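# Move seed packets from drawer to table, close drawer

## Task

Remove the seed packets from the cabinet's middle drawer and set them down on the table, away from the cabinet and entirely to the right of its rightmost corner (right as seen looking across the table from the arms, i.e. toward -y). Then close the drawer. Disturb nothing else, and finish with neither hand touching the packets or the cabinet.

## Robot and tools

Robot: two arms, left_arm on the +y side and right_arm on the -y side. Each has a five-finger hand; the left hand is a mirror of the right. Calibrated bases (scene frame): left_arm (+0.048, +0.300, +0.036) m, right_arm (-0.005, -0.289, +0.023) m, both turned almost zero about z. A camera stand sits behind the arms.

Scene frame: origin at table-top height, midway between the arms' nominal bases. +x points out over the table, +y toward left_arm, +z up. Image left/right does not match arm names. 'Right of the cabinet' as the arms face the table means further toward -y.

Hand point: a point fixed to the palm, about 0.05 m in front of it and 0.15 m from the wrist face. Its +z runs along the straight fingers, +y out of the palm. +x runs across the palm away from the thumb on the right hand and toward the thumb on the left hand. Straight fingers extend 0.06-0.07 m past the point and lie 0.06 m behind it along -y. A wrist bracket on the little-finger side can strike things. With the thumb turned in front of the palm, the hand can grasp objects roughly 0.035-0.065 m thick, or a handle as thin as about 0.025 m.

A row is 28 numbers, each in [-1, 1], always covering both arms, in this order: left_arm dx, dy, dz, rx, ry, rz; left hand thumb_turn, thumb_bend, index, middle, ring, little, force_limit, speed; then the same 14 for right_arm. The six pose numbers are offsets, not poses. They count from that arm's Hand target at the start of the action or move, along the Hand target's own axes, not scene axes. 1.0 equals 0.6 m or 180 degrees, and rx, ry, rz form one rotation vector. Repeating an offset moves the arm again. Six zeros re-request the current Hand target.

Hand numbers are absolute targets: -1 open (thumb beside palm, fingers straight), +1 closed (thumb opposite the fingers, fingers curled). force_limit runs from about 0 N at -1 to 10 N at +1 (15 N for the two thumb motors). speed rises from near zero at -1 to full at +0.48 and stays full up to +1. No number means 'unchanged'. To keep a hand as it is, resend the eight numbers of the last row actually run for it. If none has run yet, use its hand_measured six values plus hand_force_limit and hand_speed. For a gentle grip, close at speed -0.94 or lower. To grip harder, raise force_limit and send a target more closed than hand_measured. To release, send a target more open than hand_measured.

Tools:
- execute_actions(actions, cameras): actions is a list of actions. Each action holds up to 15 rows, one per 1/30 s step, and a short list holds its last row. Every row counts from the action's starting Hand target. Images come back only for an empty list, or when cameras names them (["all"] or camera names).
- move(target, speed, blend, blocking, cameras): target is one row or up to 15 rows. All rows count from the same starting Hand targets, not from the previous row. speed is in m/s (0.002-4.3, default 0.25; turning is capped at twice that in rad/s), as one value or one per target. blend is in metres and rounds corners; 0 stops at each target. Paths take at least 0.5 s and are cut off after 10 s. blocking=false returns early while the move continues. The result adds a 'move:' line with the ending (done, off_target, moving, held, fault) and any limits (paced = pose clipped, held = steps withheld). done means within 10 mm and 2 degrees, but it says nothing about contact. Moves do not avoid obstacles or the other arm.
- wait(seconds 0-10): runs the scene with commands held.
- stop(): brakes a running move.
- zoom_image(camera, region [x0,y0,x1,y1] in pixels, at most 504 by 504): enlarges part of the latest image from cam_high, cam_left_wrist or cam_right_wrist.
- show_instructions(): shows the reference images.
- finished_scene(scene=1): ends the scene permanently.

Cameras: cam_high 896x504, cam_left_wrist and cam_right_wrist 672x504 (fisheye).

Results: end_effector_position (m) and end_effector_quat_wxyz in the scene frame. Hand target is the last commanded pose after clipping, and the next offsets start from it. hand_measured, hand_stopped_by (moving, target, force, stalled, fault) and hand_load_n (N at the fingertip, positive when pushed open) each give six values in motor order. A lost grip shows as load falling to about 0. Also reported: joint positions, velocities (may read 'within noise'), torques (offset and noisy), motor temperatures, and per-step positions for execute_actions.

Behaviour to expect: arms track loosely. A hand often rests 1-3 cm (sometimes 5 cm) short of its command, usually low, and that alone does not signal contact. Send the missing distance as a further offset. Commanded orientation is clipped to within 40 degrees of the measured one per step. A blocked arm keeps pushing, so end a push by commanding back past the hand point. Keep paths away from an arm's own base, which can flip its shoulder posture. Faster moves strike harder.

Avoid: letting anything fall or end up off the table, dropping or releasing moving packets, slamming the drawer, hard hits on the cabinet or table, and any contact or squeeze between the two hands. Also avoid heavy finger loads and long holds with an arm stretched or straining: motors heat, MOTOR HOT appears near 85 °C, and at 100 °C the arm goes limp for 30-60 s or more. Joint ranges (rad): waist ±2.880, shoulder 0-3.142, elbow 0-3.019, wrist pitch -1.693 to 1.571, wrist yaw ±1.571, wrist roll ±2.094.

Each tool is called after ">>>" in YAML: its name, and indented under it one key for each argument.

Reference images:

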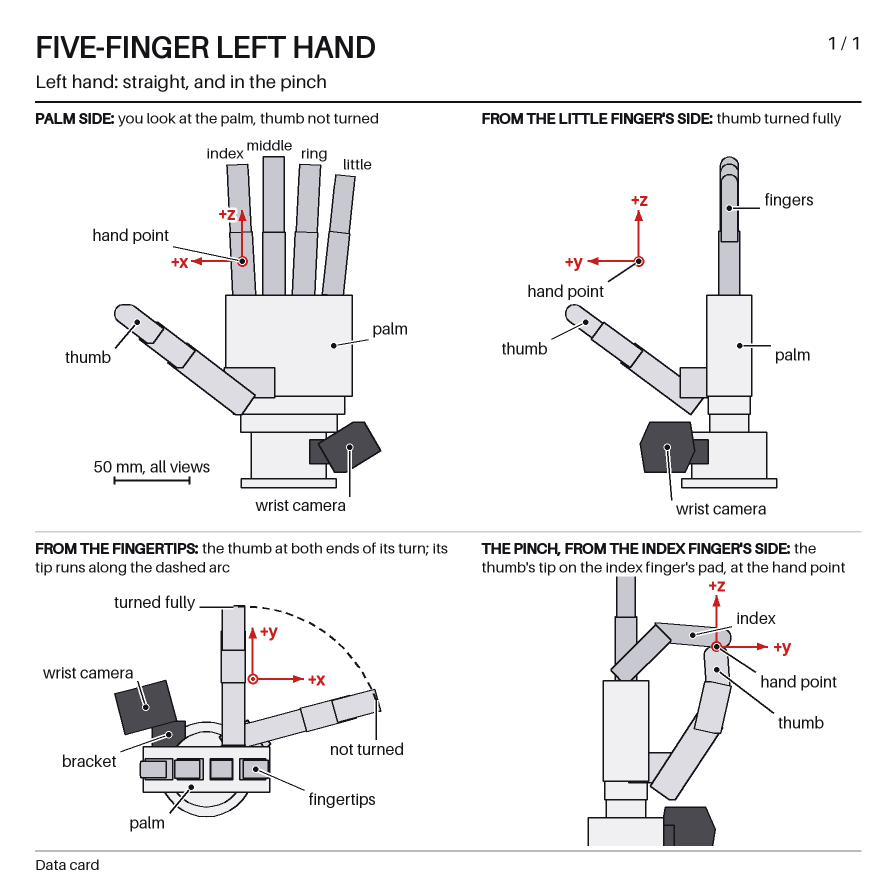

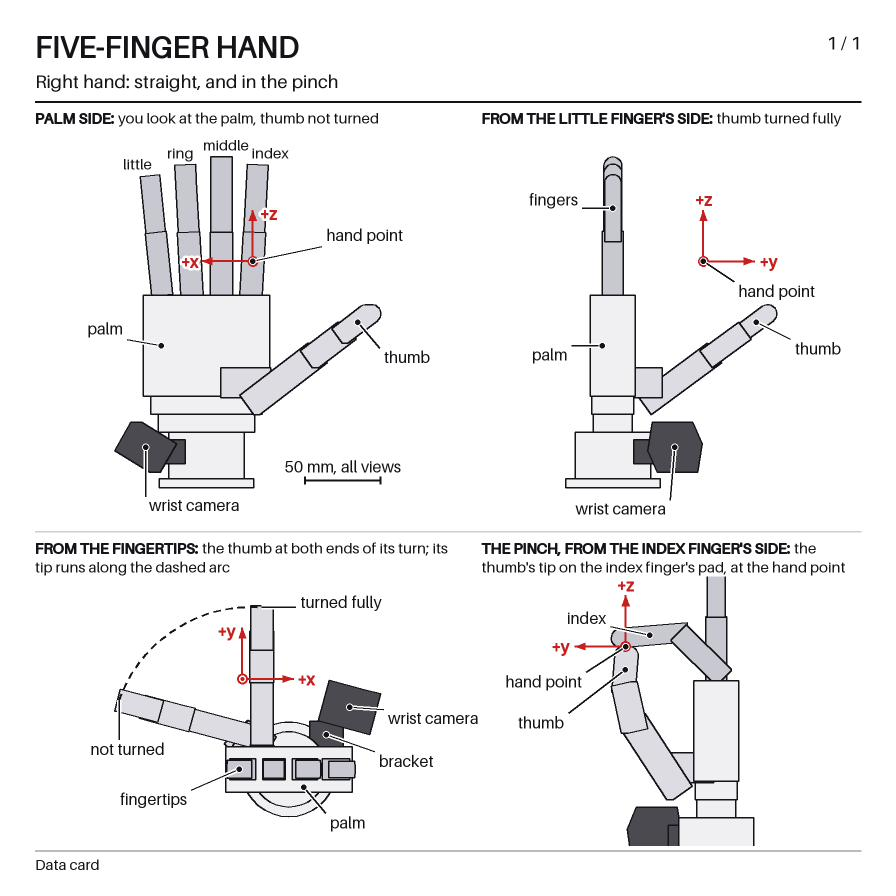

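## Session

>>> execute_actions:
  actions: []

Scene clock: 0.00 s.
left_arm: end_effector_position=(+0.5361, +0.3152, +0.3527) hand_measured=(-1.000, -1.000, -1.000, -1.000, -1.000, -1.000) hand_load_n=(+0.0, +0.0, +0.0, +0.0, +0.0, +0.0) hand_stopped_by=(target, target, target, target, target, target) hand_force_limit=0.00 hand_speed=-0.80 end_effector_quat_wxyz=(+0.010, +0.888, -0.145, +0.436) | right_arm: end_effector_position=(+0.1928, +0.1044, +0.3497) hand_measured=(-1.000, -1.000, -1.000, -1.000, -1.000, -1.000) hand_load_n=(+0.0, +0.0, +0.0, +0.0, +0.0, +0.0) hand_stopped_by=(target, target, target, target, target, target) hand_force_limit=0.00 hand_speed=-0.80 end_effector_quat_wxyz=(-0.125, +0.983, -0.098, -0.088)
Joint positions: left_arm=[0.309 1.119 1.034 -0.647 0.385 -1.109] | right_arm=[0.953 1.584 1.807 -1.653 -0.274 -0.38]
Joint velocities: within noise
Joint torques (N m): no reading
Motor temperatures (°C): left_arm=[30 34 27 40 25 29] | right_arm=[41 34 34 38 29 26]
Heat: left arm: hottest wrist pitch 40 °C; right arm: hottest waist 41 °C.
Hand target: left_arm +0.5415, +0.3164, +0.3767; +0.002, +0.877, -0.147, +0.457 | right_arm +0.1956, +0.1096, +0.3601; -0.140, +0.982, -0.098, -0.081

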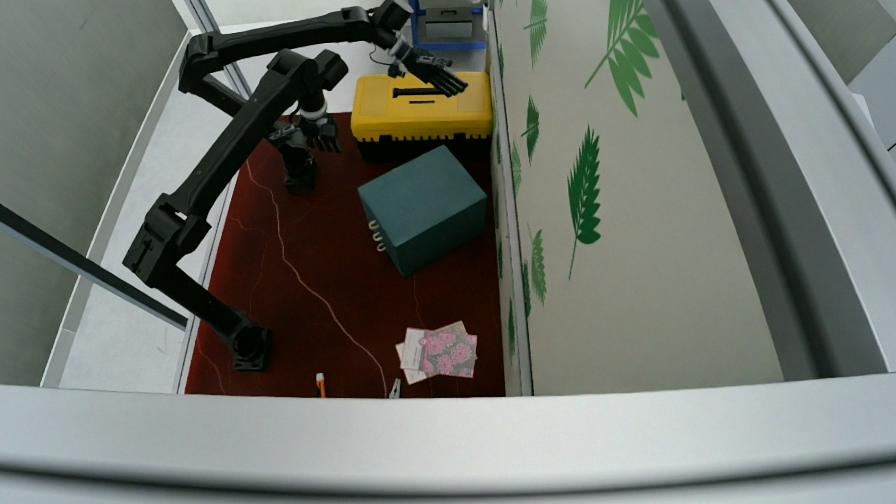

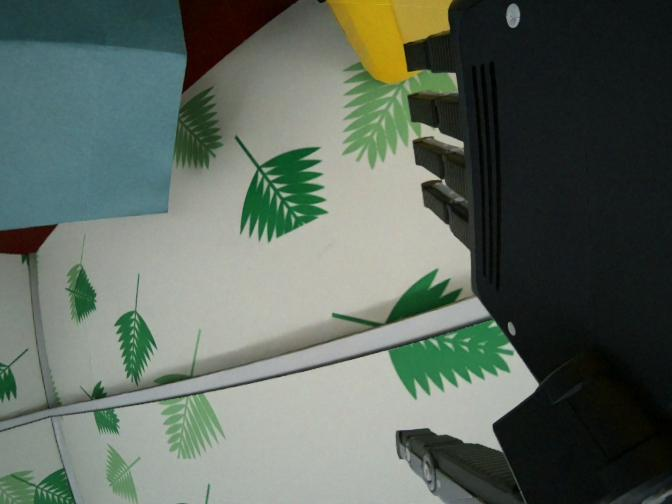

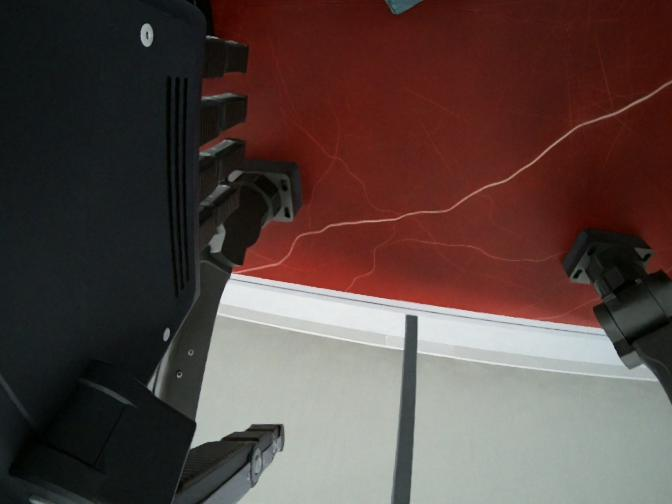

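>>> zoom_image:
  camera: "cam_high"
  region: [330, 130, 510, 290]

>>> zoom_image:
  camera: "cam_high"
  region: [180, 290, 520, 410]

Scaled by 2.800.

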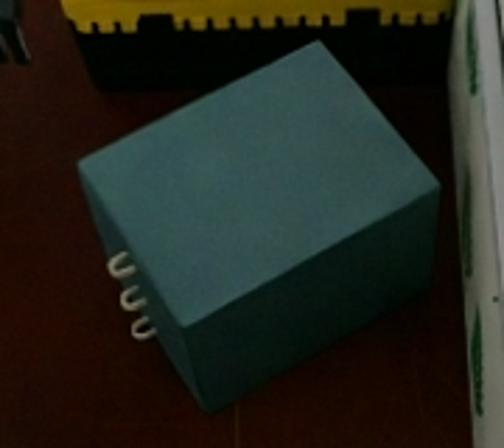

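Scaled by 1.482.

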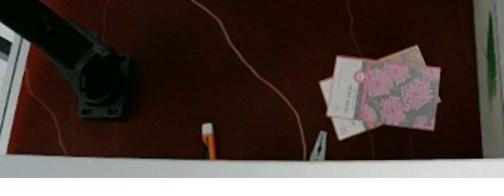

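>>> move:
  target: [0,0,0,0,0,0,-1,-1,-1,-1,-1,-1,0,-0.8, 0.024,0.375,0.139,0.1035,0.497,-0.266,-1,-1,-1,-1,-1,-1,0,-0.8]
  speed: 0.25
  cameras: ["all"]

Scene clock: 13.90 s.
left_arm: end_effector_position=(+0.5361, +0.3152, +0.3527) hand_measured=(-1.000, -1.000, -1.000, -1.000, -1.000, -1.000) hand_load_n=(+0.0, +0.0, +0.0, +0.0, +0.5, +0.0) hand_stopped_by=(target, target, target, target, target, target) hand_force_limit=0.00 hand_speed=-0.80 end_effector_quat_wxyz=(+0.010, +0.888, -0.145, +0.436) | right_arm: end_effector_position=(+0.1978, -0.1038, +0.1912) hand_measured=(-1.000, -1.000, -1.000, -1.000, -1.000, -1.000) hand_load_n=(+0.0, +0.0, +0.0, +0.0, +0.0, +0.0) hand_stopped_by=(target, target, target, target, target, target) hand_force_limit=0.00 hand_speed=-0.80 end_effector_quat_wxyz=(-0.086, +0.707, +0.176, +0.680)
Joint positions: left_arm=[0.309 1.119 1.034 -0.647 0.385 -1.109] | right_arm=[1.55 0.755 0.128 0.459 1.194 -1.533]
Joint torques (N m): left_arm=[1.96 -5.01 11.88 2.19 0.16 -0.07] | right_arm=[12.75 -10.11 7.9 2.32 0.06 -0.22]
Heat: left arm: hottest wrist pitch 40 °C; right arm: hottest waist 41 °C.
Hand target: left_arm +0.5415, +0.3164, +0.3767; +0.002, +0.877, -0.147, +0.457 | right_arm +0.1502, -0.0804, +0.2200; -0.189, +0.681, +0.190, +0.682
Off the commanded pose: left_arm 0.025 m, 3 deg | right_arm 0.060 m, 12 deg.
move: off_target (left_arm, right_arm)

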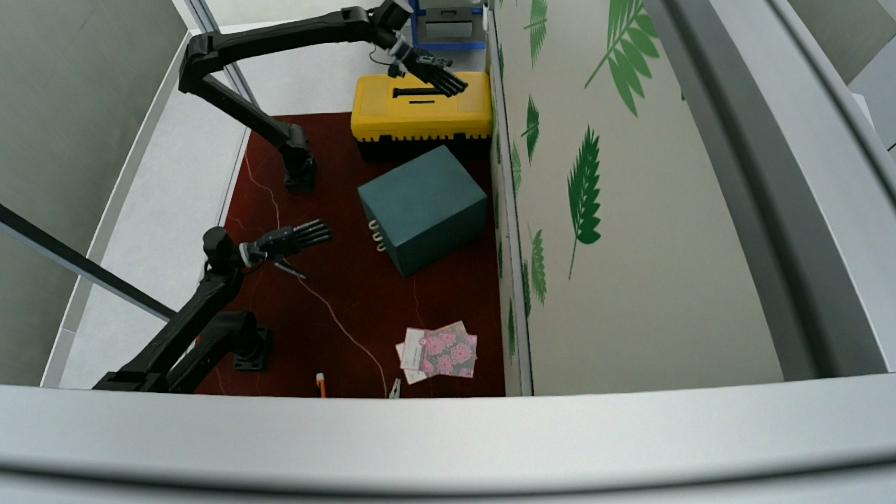

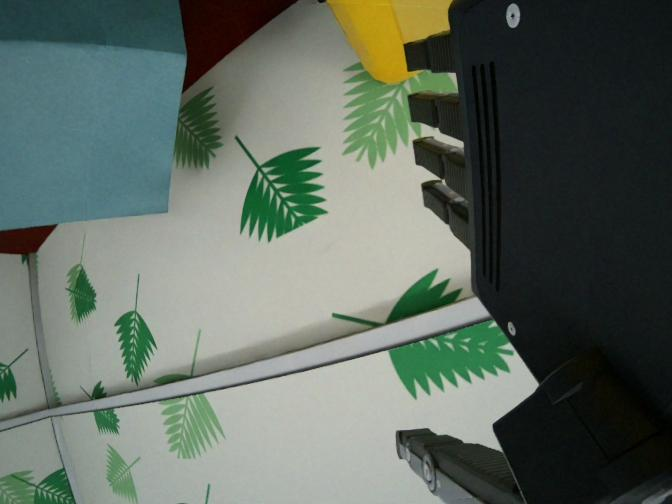

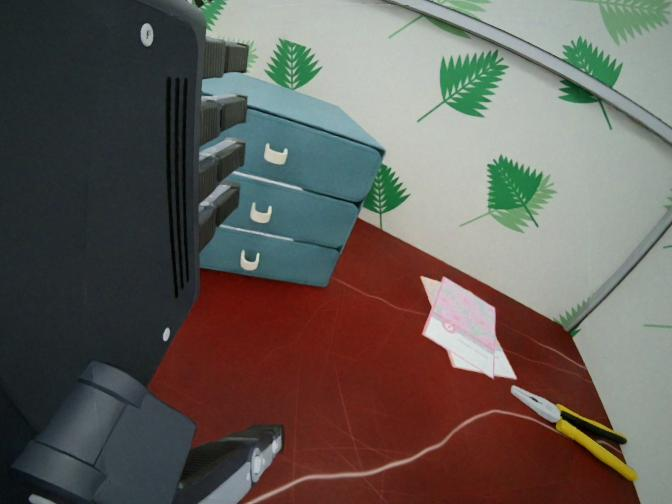

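>>> zoom_image:
  camera: "cam_right_wrist"
  region: [200, 60, 400, 300]

>>> zoom_image:
  camera: "cam_high"
  region: [240, 180, 430, 290]

Scaled by 2.100 from the camera's 672x504 image, which has a finer 960x720 frame.

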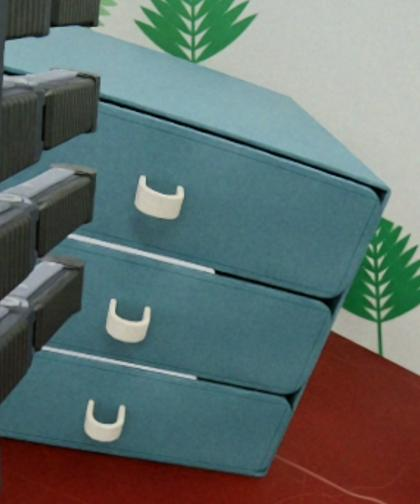

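Scaled by 2.653.

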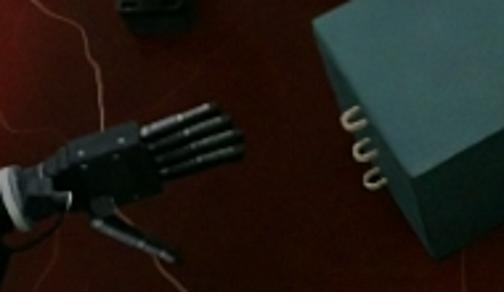

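>>> move:
  target: [0,0,0,0,0,0,-1,-1,-1,-1,-1,-1,0,-0.8, -0.05,0,0.194,0,0,0.5,1,-0.4,0,1,1,1,0,0.2]
  speed: 0.25
  cameras: ["all"]

Scene clock: 26.60 s.
left_arm: end_effector_position=(+0.5361, +0.3152, +0.3527) hand_measured=(-1.000, -1.000, -1.000, -1.000, -1.000, -1.000) hand_load_n=(+0.0, +0.0, +0.0, +0.0, +0.0, +0.0) hand_stopped_by=(target, target, target, target, target, target) hand_force_limit=0.00 hand_speed=-0.80 end_effector_quat_wxyz=(+0.010, +0.888, -0.145, +0.436) | right_arm: end_effector_position=(+0.2363, -0.0281, +0.1613) hand_measured=(+0.840, -0.400, +0.000, +1.000, +1.000, +1.000) hand_load_n=(+12.5, +2.5, +0.0, -2.0, +0.0, +0.0) hand_stopped_by=(force, target, target, target, target, target) hand_force_limit=0.00 hand_speed=0.20 end_effector_quat_wxyz=(+0.599, -0.639, +0.340, -0.344)
Joint positions: left_arm=[0.309 1.119 1.034 -0.647 0.385 -1.109] | right_arm=[0.942 0.695 0.102 0.542 0.401 -0.013]
Joint torques (N m): left_arm=[1.9 -5.25 11.85 2.21 0.16 -0.07] | right_arm=[-0.21 0.79 11.7 2.04 -0.07 0.11]
Motor temperatures (°C): left_arm=[30 33 32 40 25 29] | right_arm=[41 34 36 38 29 26]
Heat: left arm: hottest wrist pitch 40 °C; right arm: hottest waist 41 °C.
Hand target: left_arm +0.5415, +0.3164, +0.3767; +0.002, +0.877, -0.147, +0.457 | right_arm +0.2499, -0.0204, +0.1901; +0.616, -0.616, +0.347, -0.348
Off the commanded pose: left_arm 0.025 m, 3 deg | right_arm 0.033 m, 3 deg.
move: off_target (left_arm, right_arm)

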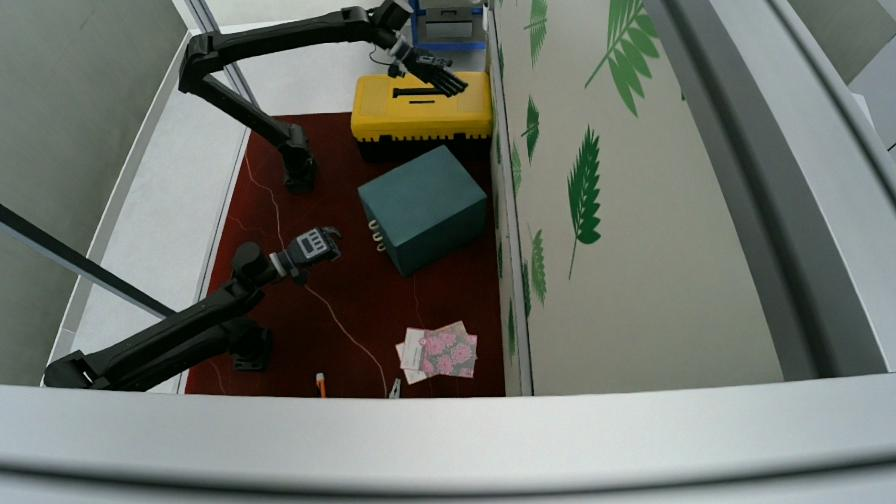

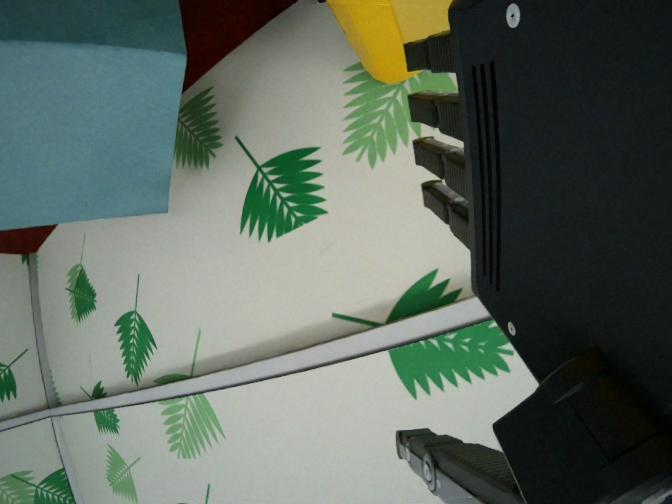

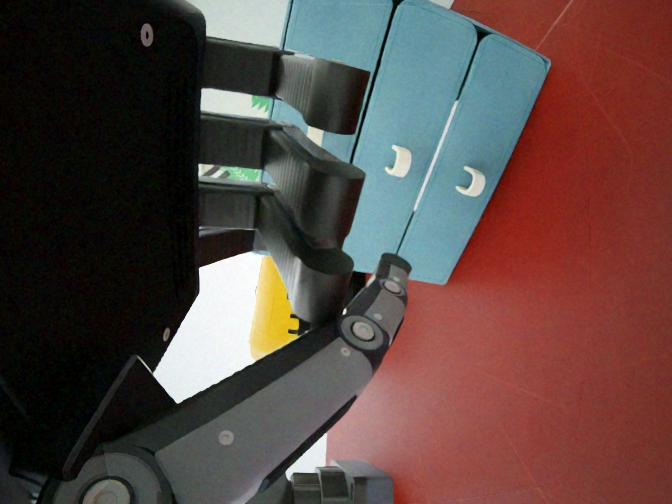

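>>> move:
  target: [0,0,0,0,0,0,-1,-1,-1,-1,-1,-1,0,-0.8, -0.12,0.042,0.092,0.083,0,0,-1,-1,1,1,1,-0.3,0,0.2]
  speed: 0.2
  cameras: ["cam_high","cam_right_wrist"]

Scene clock: 37.53 s.
left_arm: end_effector_position=(+0.5361, +0.3152, +0.3527) hand_measured=(-1.000, -1.000, -1.000, -1.000, -1.000, -1.000) hand_load_n=(+0.0, +0.0, +0.0, +0.0, +0.0, +0.0) hand_stopped_by=(target, target, target, target, target, target) hand_force_limit=0.00 hand_speed=-0.80 end_effector_quat_wxyz=(+0.010, +0.888, -0.145, +0.436) | right_arm: end_effector_position=(+0.2626, +0.0592, +0.1490) hand_measured=(-1.000, -1.000, +1.000, +1.000, +1.000, -0.300) hand_load_n=(-0.5, +0.0, +0.0, +0.0, +0.0, +0.0) hand_stopped_by=(target, target, target, target, target, target) hand_force_limit=0.00 hand_speed=0.20 end_effector_quat_wxyz=(+0.662, -0.562, +0.312, -0.386)
Joint positions: left_arm=[0.309 1.119 1.034 -0.647 0.385 -1.109] | right_arm=[1.092 1.569 0.221 1.556 0.567 -0.134]
Joint torques (N m): left_arm=[1.85 -5.25 11.9 2.22 0.16 -0.05] | right_arm=[1.9 -6.89 4.77 2.69 0.1 -0.17]
Heat: left arm: hottest wrist pitch 40 °C; right arm: hottest waist 41 °C.
Hand target: left_arm +0.5415, +0.3164, +0.3767; +0.002, +0.877, -0.147, +0.457 | right_arm +0.2601, +0.0698, +0.1649; +0.690, -0.530, +0.299, -0.390
Off the commanded pose: left_arm 0.025 m, 3 deg | right_arm 0.019 m, 5 deg.
joint sent to its limit (right arm) — joint 4 (wrist pitch), upper limit. The joint targets are off in position and orientation.
move: off_target (left_arm, right_arm)
Images, in order (width x height): cam_high 896x504, cam_right_wrist 672x504.

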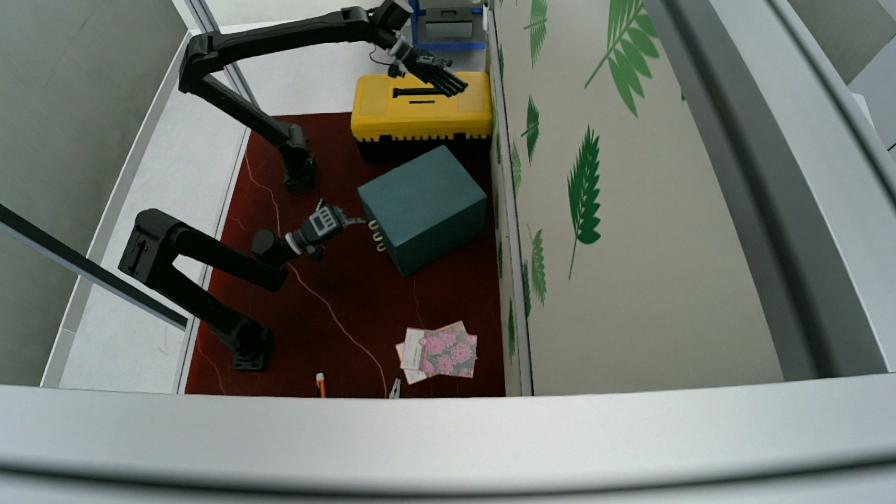

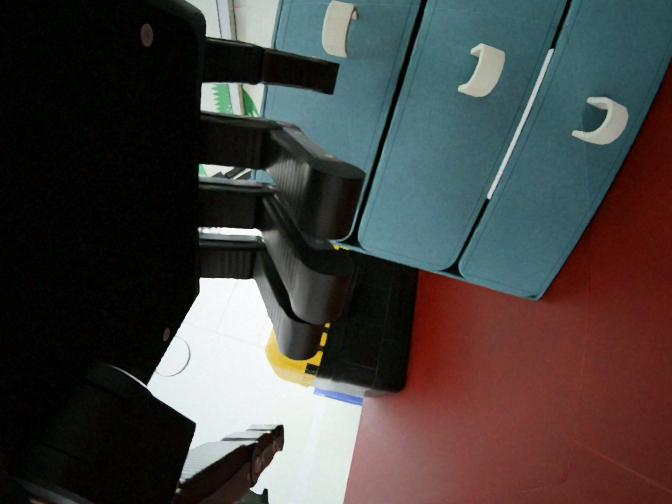

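>>> move:
  target: [0,0,0,0,0,0,-1,-1,-1,-1,-1,-1,0,-0.8, 0.05,0.045,-0.01,0,0,0,-1,-1,1,1,1,-0.3,0,0.2]
  speed: 0.1
  cameras: ["cam_high","cam_right_wrist"]

Scene clock: 51.30 s.
left_arm: end_effector_position=(+0.5361, +0.3152, +0.3527) hand_measured=(-1.000, -1.000, -1.000, -1.000, -1.000, -1.000) hand_load_n=(+0.0, +0.0, +0.0, +0.0, +0.0, +0.0) hand_stopped_by=(target, target, target, target, target, target) hand_force_limit=0.00 hand_speed=-0.80 end_effector_quat_wxyz=(+0.010, +0.888, -0.145, +0.436) | right_arm: end_effector_position=(+0.2720, +0.0463, +0.1325) hand_measured=(-1.000, -1.000, +1.000, +1.000, +1.000, -0.300) hand_load_n=(+0.0, +0.0, +0.0, +0.0, +0.0, +0.0) hand_stopped_by=(target, target, target, target, target, target) hand_force_limit=0.00 hand_speed=0.20 end_effector_quat_wxyz=(+0.654, -0.579, +0.307, -0.378)
Joint positions: left_arm=[0.309 1.119 1.034 -0.647 0.385 -1.109] | right_arm=[1.016 1.597 0.199 1.556 0.472 -0.108]
Joint torques (N m): left_arm=[1.85 -5.01 11.86 2.21 0.15 -0.05] | right_arm=[0.09 -5.6 3.21 2.74 -0.16 0.11]
Heat: left arm: hottest wrist pitch 39 °C; right arm: hottest waist 41 °C.
Hand target: left_arm +0.5415, +0.3164, +0.3767; +0.002, +0.877, -0.147, +0.457 | right_arm +0.2766, +0.0446, +0.1373; +0.690, -0.530, +0.299, -0.390
Off the commanded pose: left_arm 0.025 m, 3 deg | right_arm 0.007 m, 7 deg.
joint sent to its limit (right arm) — joint 4 (wrist pitch), upper limit. The joint targets are off in position and orientation.
move: off_target (left_arm, right_arm)
Images, in order (width x height): cam_high 896x504, cam_right_wrist 672x504.

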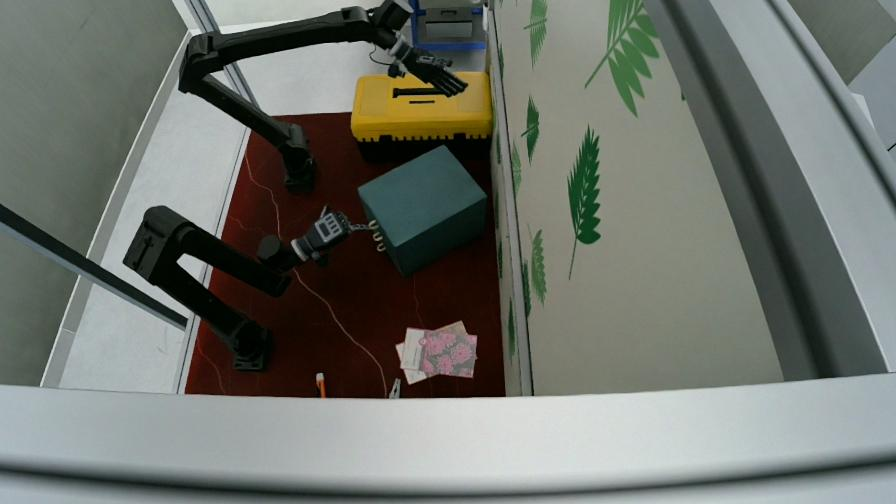

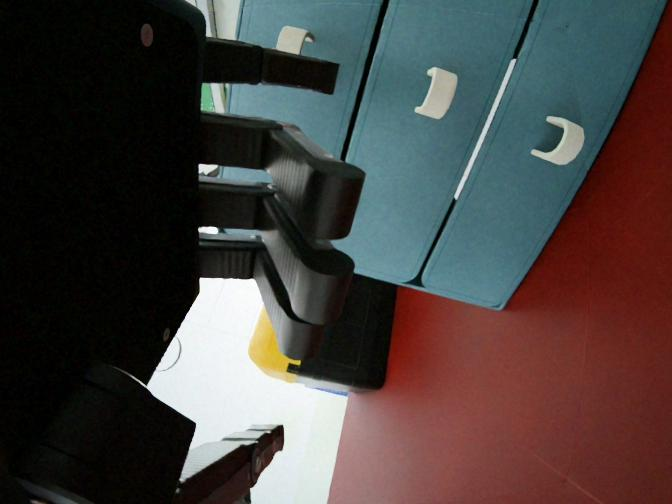

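>>> move:
  target: [0,0,0,0,0,0,-1,-1,-1,-1,-1,-1,0,-0.8, 0.02,0.035,0.0,0,0,0,-1,-1,1,1,1,-0.3,0,0.2]
  speed: 0.1
  cameras: ["cam_high","cam_right_wrist"]

>>> zoom_image:
  camera: "cam_high"
  region: [290, 180, 430, 280]

>>> zoom_image:
  camera: "cam_right_wrist"
  region: [200, 0, 500, 200]

Scene clock: 57.83 s.
left_arm: end_effector_position=(+0.5361, +0.3152, +0.3527) hand_measured=(-1.000, -1.000, -1.000, -1.000, -1.000, -1.000) hand_load_n=(+0.0, +0.0, +0.0, +0.0, +0.0, +0.0) hand_stopped_by=(target, target, target, target, target, target) hand_force_limit=0.00 hand_speed=-0.80 end_effector_quat_wxyz=(+0.010, +0.888, -0.145, +0.436) | right_arm: end_effector_position=(+0.2813, +0.0391, +0.1123) hand_measured=(-1.000, -1.000, +1.000, +1.000, +1.000, -0.300) hand_load_n=(+0.0, +0.0, +0.0, +0.0, +0.0, +0.0) hand_stopped_by=(target, target, target, target, target, target) hand_force_limit=0.00 hand_speed=0.20 end_effector_quat_wxyz=(+0.641, -0.595, +0.313, -0.371)
Joint positions: left_arm=[0.309 1.119 1.034 -0.647 0.385 -1.109] | right_arm=[0.964 1.649 0.199 1.556 0.421 -0.084]
Joint torques (N m): left_arm=[2.08 -5.3 11.89 2.21 0.16 -0.06] | right_arm=[-0.15 -5.89 3 2.78 -0.14 0.11]
Heat: left arm: hottest wrist pitch 39 °C; right arm: hottest waist 40 °C.
Hand target: left_arm +0.5415, +0.3164, +0.3767; +0.002, +0.877, -0.147, +0.457 | right_arm +0.2875, +0.0372, +0.1170; +0.690, -0.530, +0.299, -0.390
Off the commanded pose: left_arm 0.025 m, 3 deg | right_arm 0.008 m, 10 deg.
joint sent to its limit (right arm) — joint 4 (wrist pitch), upper limit. The joint targets are off in position and orientation.
move: off_target (left_arm, right_arm)
Images, in order (width x height): cam_high 896x504, cam_right_wrist 672x504.

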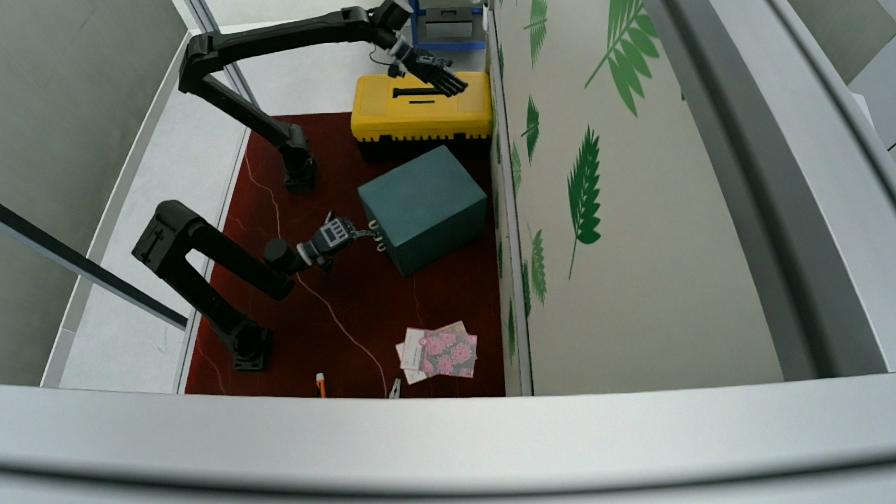

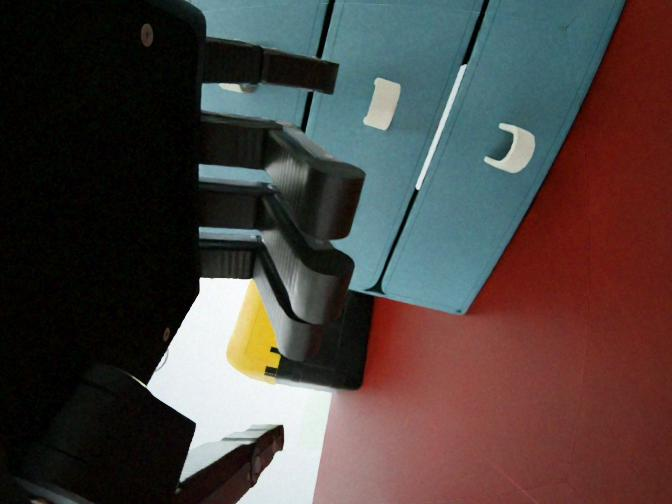

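Scaled by 3.600.

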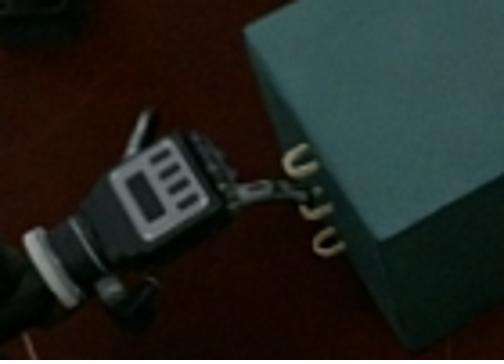

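Scaled by 1.680 from the camera's 672x504 image, which has a finer 960x720 frame.

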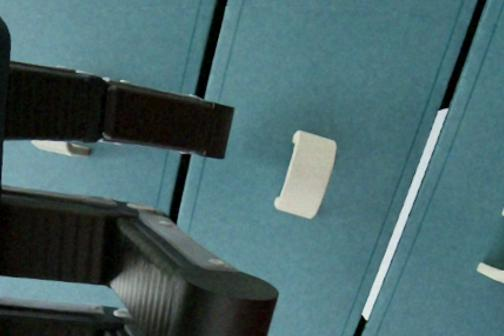

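>>> move:
  target: [0,0,0,0,0,0,-1,-1,-1,-1,-1,-1,0,-0.8, -0.005,0.002,0.025,0,0,0,-1,-1,1,1,1,-0.2,0,0.2]
  speed: 0.06
  cameras: ["cam_high","cam_right_wrist"]

>>> zoom_image:
  camera: "cam_high"
  region: [330, 190, 410, 270]

>>> zoom_image:
  camera: "cam_right_wrist"
  region: [200, 0, 500, 200]

Scene clock: 64.43 s.
left_arm: end_effector_position=(+0.5361, +0.3152, +0.3527) hand_measured=(-1.000, -1.000, -1.000, -1.000, -1.000, -1.000) hand_load_n=(+0.0, +0.0, +0.0, +0.0, +0.0, +0.0) hand_stopped_by=(target, target, target, target, target, target) hand_force_limit=0.00 hand_speed=-0.80 end_effector_quat_wxyz=(+0.010, +0.888, -0.145, +0.436) | right_arm: end_effector_position=(+0.2880, +0.0435, +0.1103) hand_measured=(-1.000, -1.000, +1.000, +1.000, +1.000, -0.200) hand_load_n=(+0.0, +0.0, +0.0, +0.0, +0.0, +0.0) hand_stopped_by=(target, target, target, target, target, target) hand_force_limit=0.00 hand_speed=0.20 end_effector_quat_wxyz=(+0.641, -0.595, +0.313, -0.372)
Joint positions: left_arm=[0.309 1.119 1.034 -0.647 0.385 -1.109] | right_arm=[0.951 1.669 0.219 1.556 0.409 -0.084]
Joint torques (N m): left_arm=[2.02 -4.95 11.82 2.19 0.15 -0.05] | right_arm=[-0.26 -5.95 4.33 2.8 -0.13 0.07]
Heat: left arm: hottest wrist pitch 39 °C; right arm: hottest waist 40 °C.
Hand target: left_arm +0.5415, +0.3164, +0.3767; +0.002, +0.877, -0.147, +0.457 | right_arm +0.2986, +0.0474, +0.1197; +0.690, -0.530, +0.299, -0.390
Off the commanded pose: left_arm 0.025 m, 3 deg | right_arm 0.015 m, 10 deg.
joint sent to its limit (right arm) — joint 4 (wrist pitch), upper limit. The joint targets are off in position and orientation.
move: off_target (left_arm, right_arm)
Images, in order (width x height): cam_high 896x504, cam_right_wrist 672x504.

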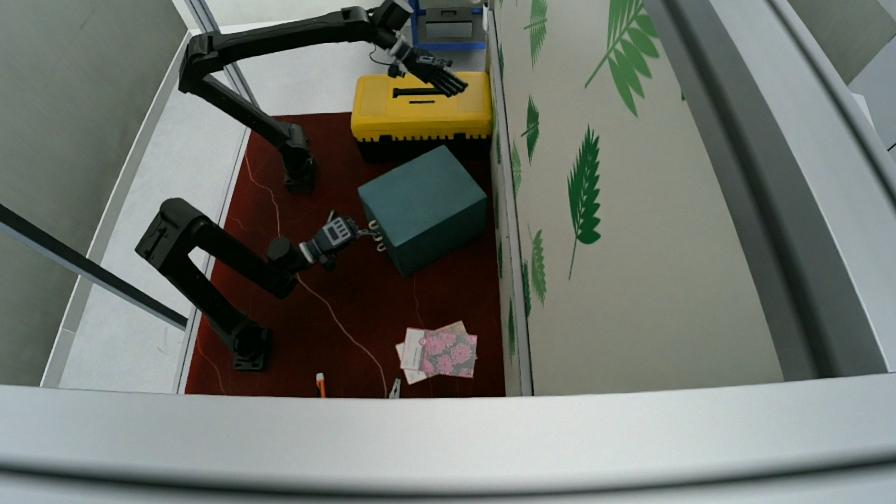

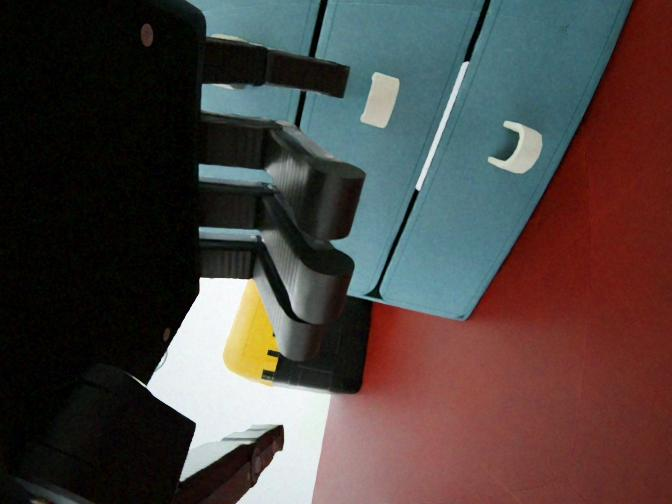

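Scaled by 6.300.

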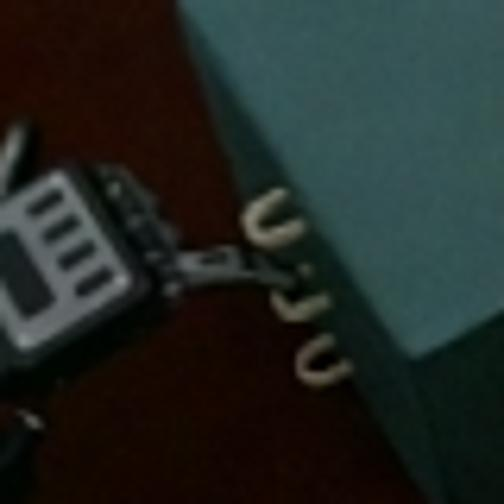

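Scaled by 1.680 from the camera's 672x504 image, which has a finer 960x720 frame.

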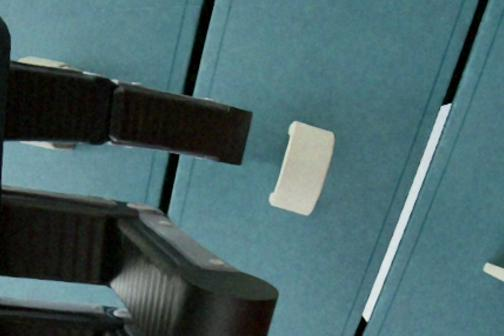

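>>> move:
  target: [0,0,0,0,0,0,-1,-1,-1,-1,-1,-1,0,-0.8, -0.007,0.0,0.022,0,0,0,-1,-1,1,1,1,-0.2,0,0.2]
  speed: 0.06
  cameras: ["cam_high","cam_right_wrist"]

>>> zoom_image:
  camera: "cam_high"
  region: [330, 190, 410, 270]

>>> zoom_image:
  camera: "cam_right_wrist"
  region: [200, 0, 500, 200]

Scene clock: 71.27 s.
left_arm: end_effector_position=(+0.5361, +0.3152, +0.3527) hand_measured=(-1.000, -1.000, -1.000, -1.000, -1.000, -1.000) hand_load_n=(+0.0, +0.0, +0.0, +0.0, +0.0, +0.0) hand_stopped_by=(target, target, target, target, target, target) hand_force_limit=0.00 hand_speed=-0.80 end_effector_quat_wxyz=(+0.010, +0.888, -0.145, +0.436) | right_arm: end_effector_position=(+0.2927, +0.0498, +0.1131) hand_measured=(-1.000, -1.000, +1.000, +1.000, +1.000, -0.200) hand_load_n=(+0.0, +0.0, +0.0, +0.0, +0.0, -2.0) hand_stopped_by=(target, target, target, target, target, target) hand_force_limit=0.00 hand_speed=0.20 end_effector_quat_wxyz=(+0.645, -0.589, +0.313, -0.372)
Joint positions: left_arm=[0.309 1.119 1.034 -0.647 0.385 -1.109] | right_arm=[0.95 1.681 0.239 1.562 0.407 -0.084]
Joint torques (N m): left_arm=[1.85 -5.19 11.82 2.19 0.15 -0.07] | right_arm=[-0.38 -5.83 5.42 2.58 -0.2 0.03]
Motor temperatures (°C): left_arm=[30 33 37 39 25 29] | right_arm=[40 34 35 37 28 26]
Heat: left arm: hottest wrist pitch 39 °C; right arm: hottest waist 40 °C.
Hand target: left_arm +0.5415, +0.3164, +0.3767; +0.002, +0.877, -0.147, +0.457 | right_arm +0.3073, +0.0575, +0.1231; +0.690, -0.530, +0.299, -0.390
Off the commanded pose: left_arm 0.025 m, 3 deg | right_arm 0.019 m, 9 deg.
joint sent to its limit (right arm) — joint 4 (wrist pitch), upper limit. The joint targets are off in position and orientation.
move: off_target (left_arm, right_arm)
Images, in order (width x height): cam_high 896x504, cam_right_wrist 672x504.

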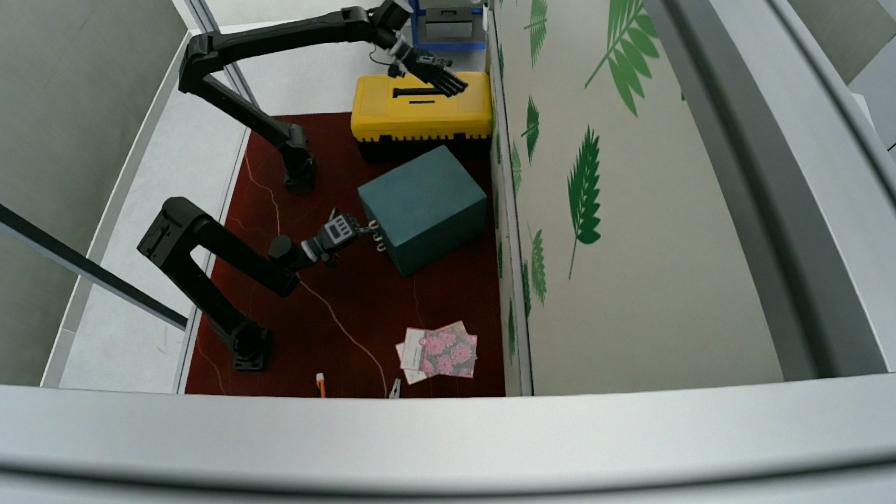

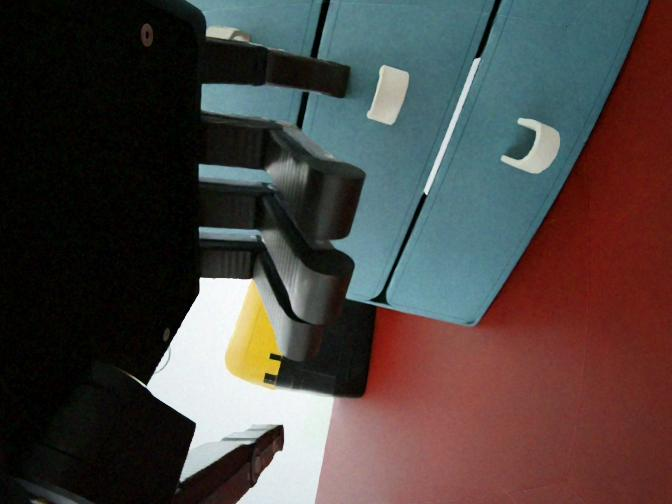

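Scaled by 6.300.

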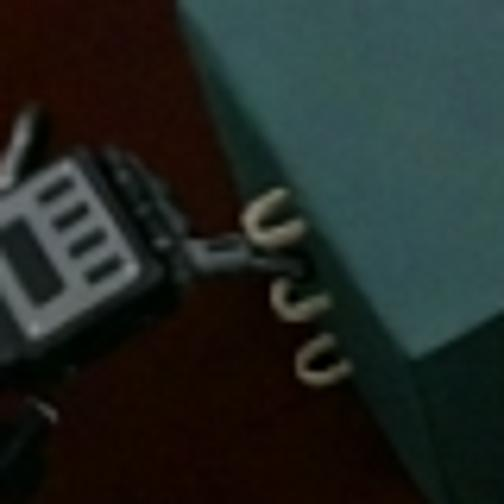

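Scaled by 1.680 from the camera's 672x504 image, which has a finer 960x720 frame.

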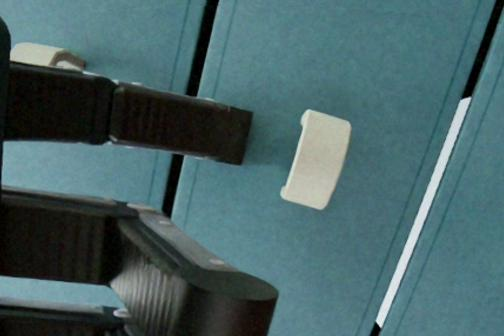

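>>> move:
  target: [0,0,0,0,0,0,-1,-1,-1,-1,-1,-1,0,-0.8, 0.0,0.01,0.02,0,0,0,-1,-1,1,1,1,0.0,-0.3,-0.5]
  speed: 0.06
  cameras: ["cam_high","cam_right_wrist"]

>>> zoom_image:
  camera: "cam_high"
  region: [330, 190, 410, 270]

>>> zoom_image:
  camera: "cam_right_wrist"
  region: [200, 0, 500, 200]

Scene clock: 74.93 s.
left_arm: end_effector_position=(+0.5361, +0.3152, +0.3527) hand_measured=(-1.000, -1.000, -1.000, -1.000, -1.000, -1.000) hand_load_n=(+0.0, +0.0, +0.0, +0.0, +0.0, +0.0) hand_stopped_by=(target, target, target, target, target, target) hand_force_limit=0.00 hand_speed=-0.80 end_effector_quat_wxyz=(+0.010, +0.888, -0.145, +0.436) | right_arm: end_effector_position=(+0.3003, +0.0570, +0.1130) hand_measured=(-1.000, -1.000, +1.000, +1.000, +1.000, +0.000) hand_load_n=(+0.0, +0.0, +0.0, +0.0, +0.0, -3.5) hand_stopped_by=(target, target, target, target, target, target) hand_force_limit=-0.30 hand_speed=-0.50 end_effector_quat_wxyz=(+0.649, -0.587, +0.310, -0.372)
Joint positions: left_arm=[0.309 1.119 1.034 -0.647 0.385 -1.109] | right_arm=[0.937 1.706 0.265 1.57 0.389 -0.084]
Joint torques (N m): left_arm=[2.08 -4.95 11.88 2.24 0.15 -0.06] | right_arm=[-0.79 -5.77 5.89 2.22 -0.23 0.05]
Heat: left arm: hottest wrist pitch 39 °C; right arm: hottest waist 40 °C.
Hand target: left_arm +0.5415, +0.3164, +0.3767; +0.002, +0.877, -0.147, +0.457 | right_arm +0.3186, +0.0643, +0.1204; +0.690, -0.530, +0.299, -0.390
Off the commanded pose: left_arm 0.025 m, 3 deg | right_arm 0.021 m, 8 deg.
joint sent to its limit (right arm) — joint 4 (wrist pitch), upper limit. The joint targets are off in position and orientation.
move: off_target (left_arm, right_arm)
Images, in order (width x height): cam_high 896x504, cam_right_wrist 672x504.

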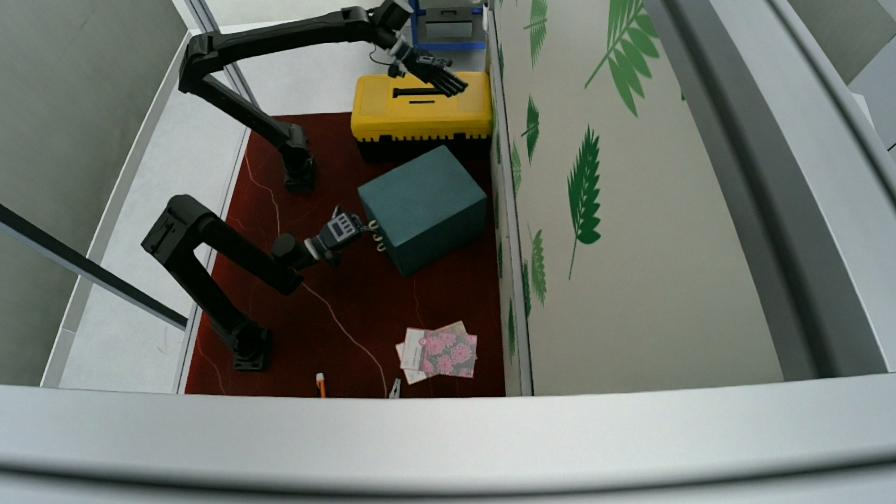

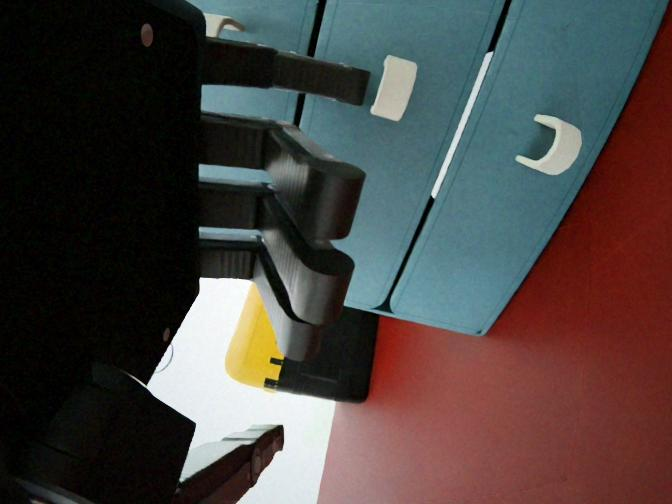

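Scaled by 6.300.

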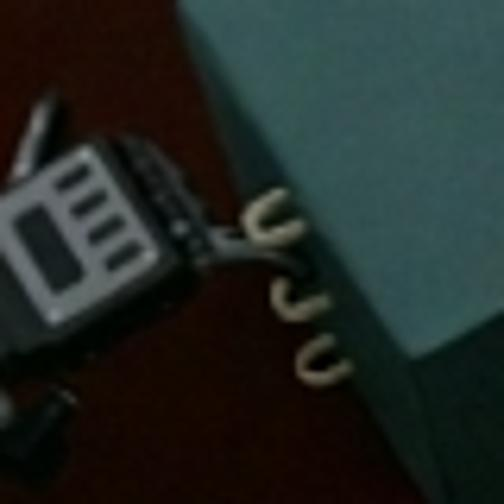

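Scaled by 1.680 from the camera's 672x504 image, which has a finer 960x720 frame.

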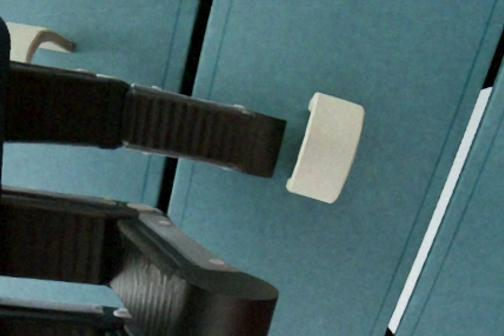

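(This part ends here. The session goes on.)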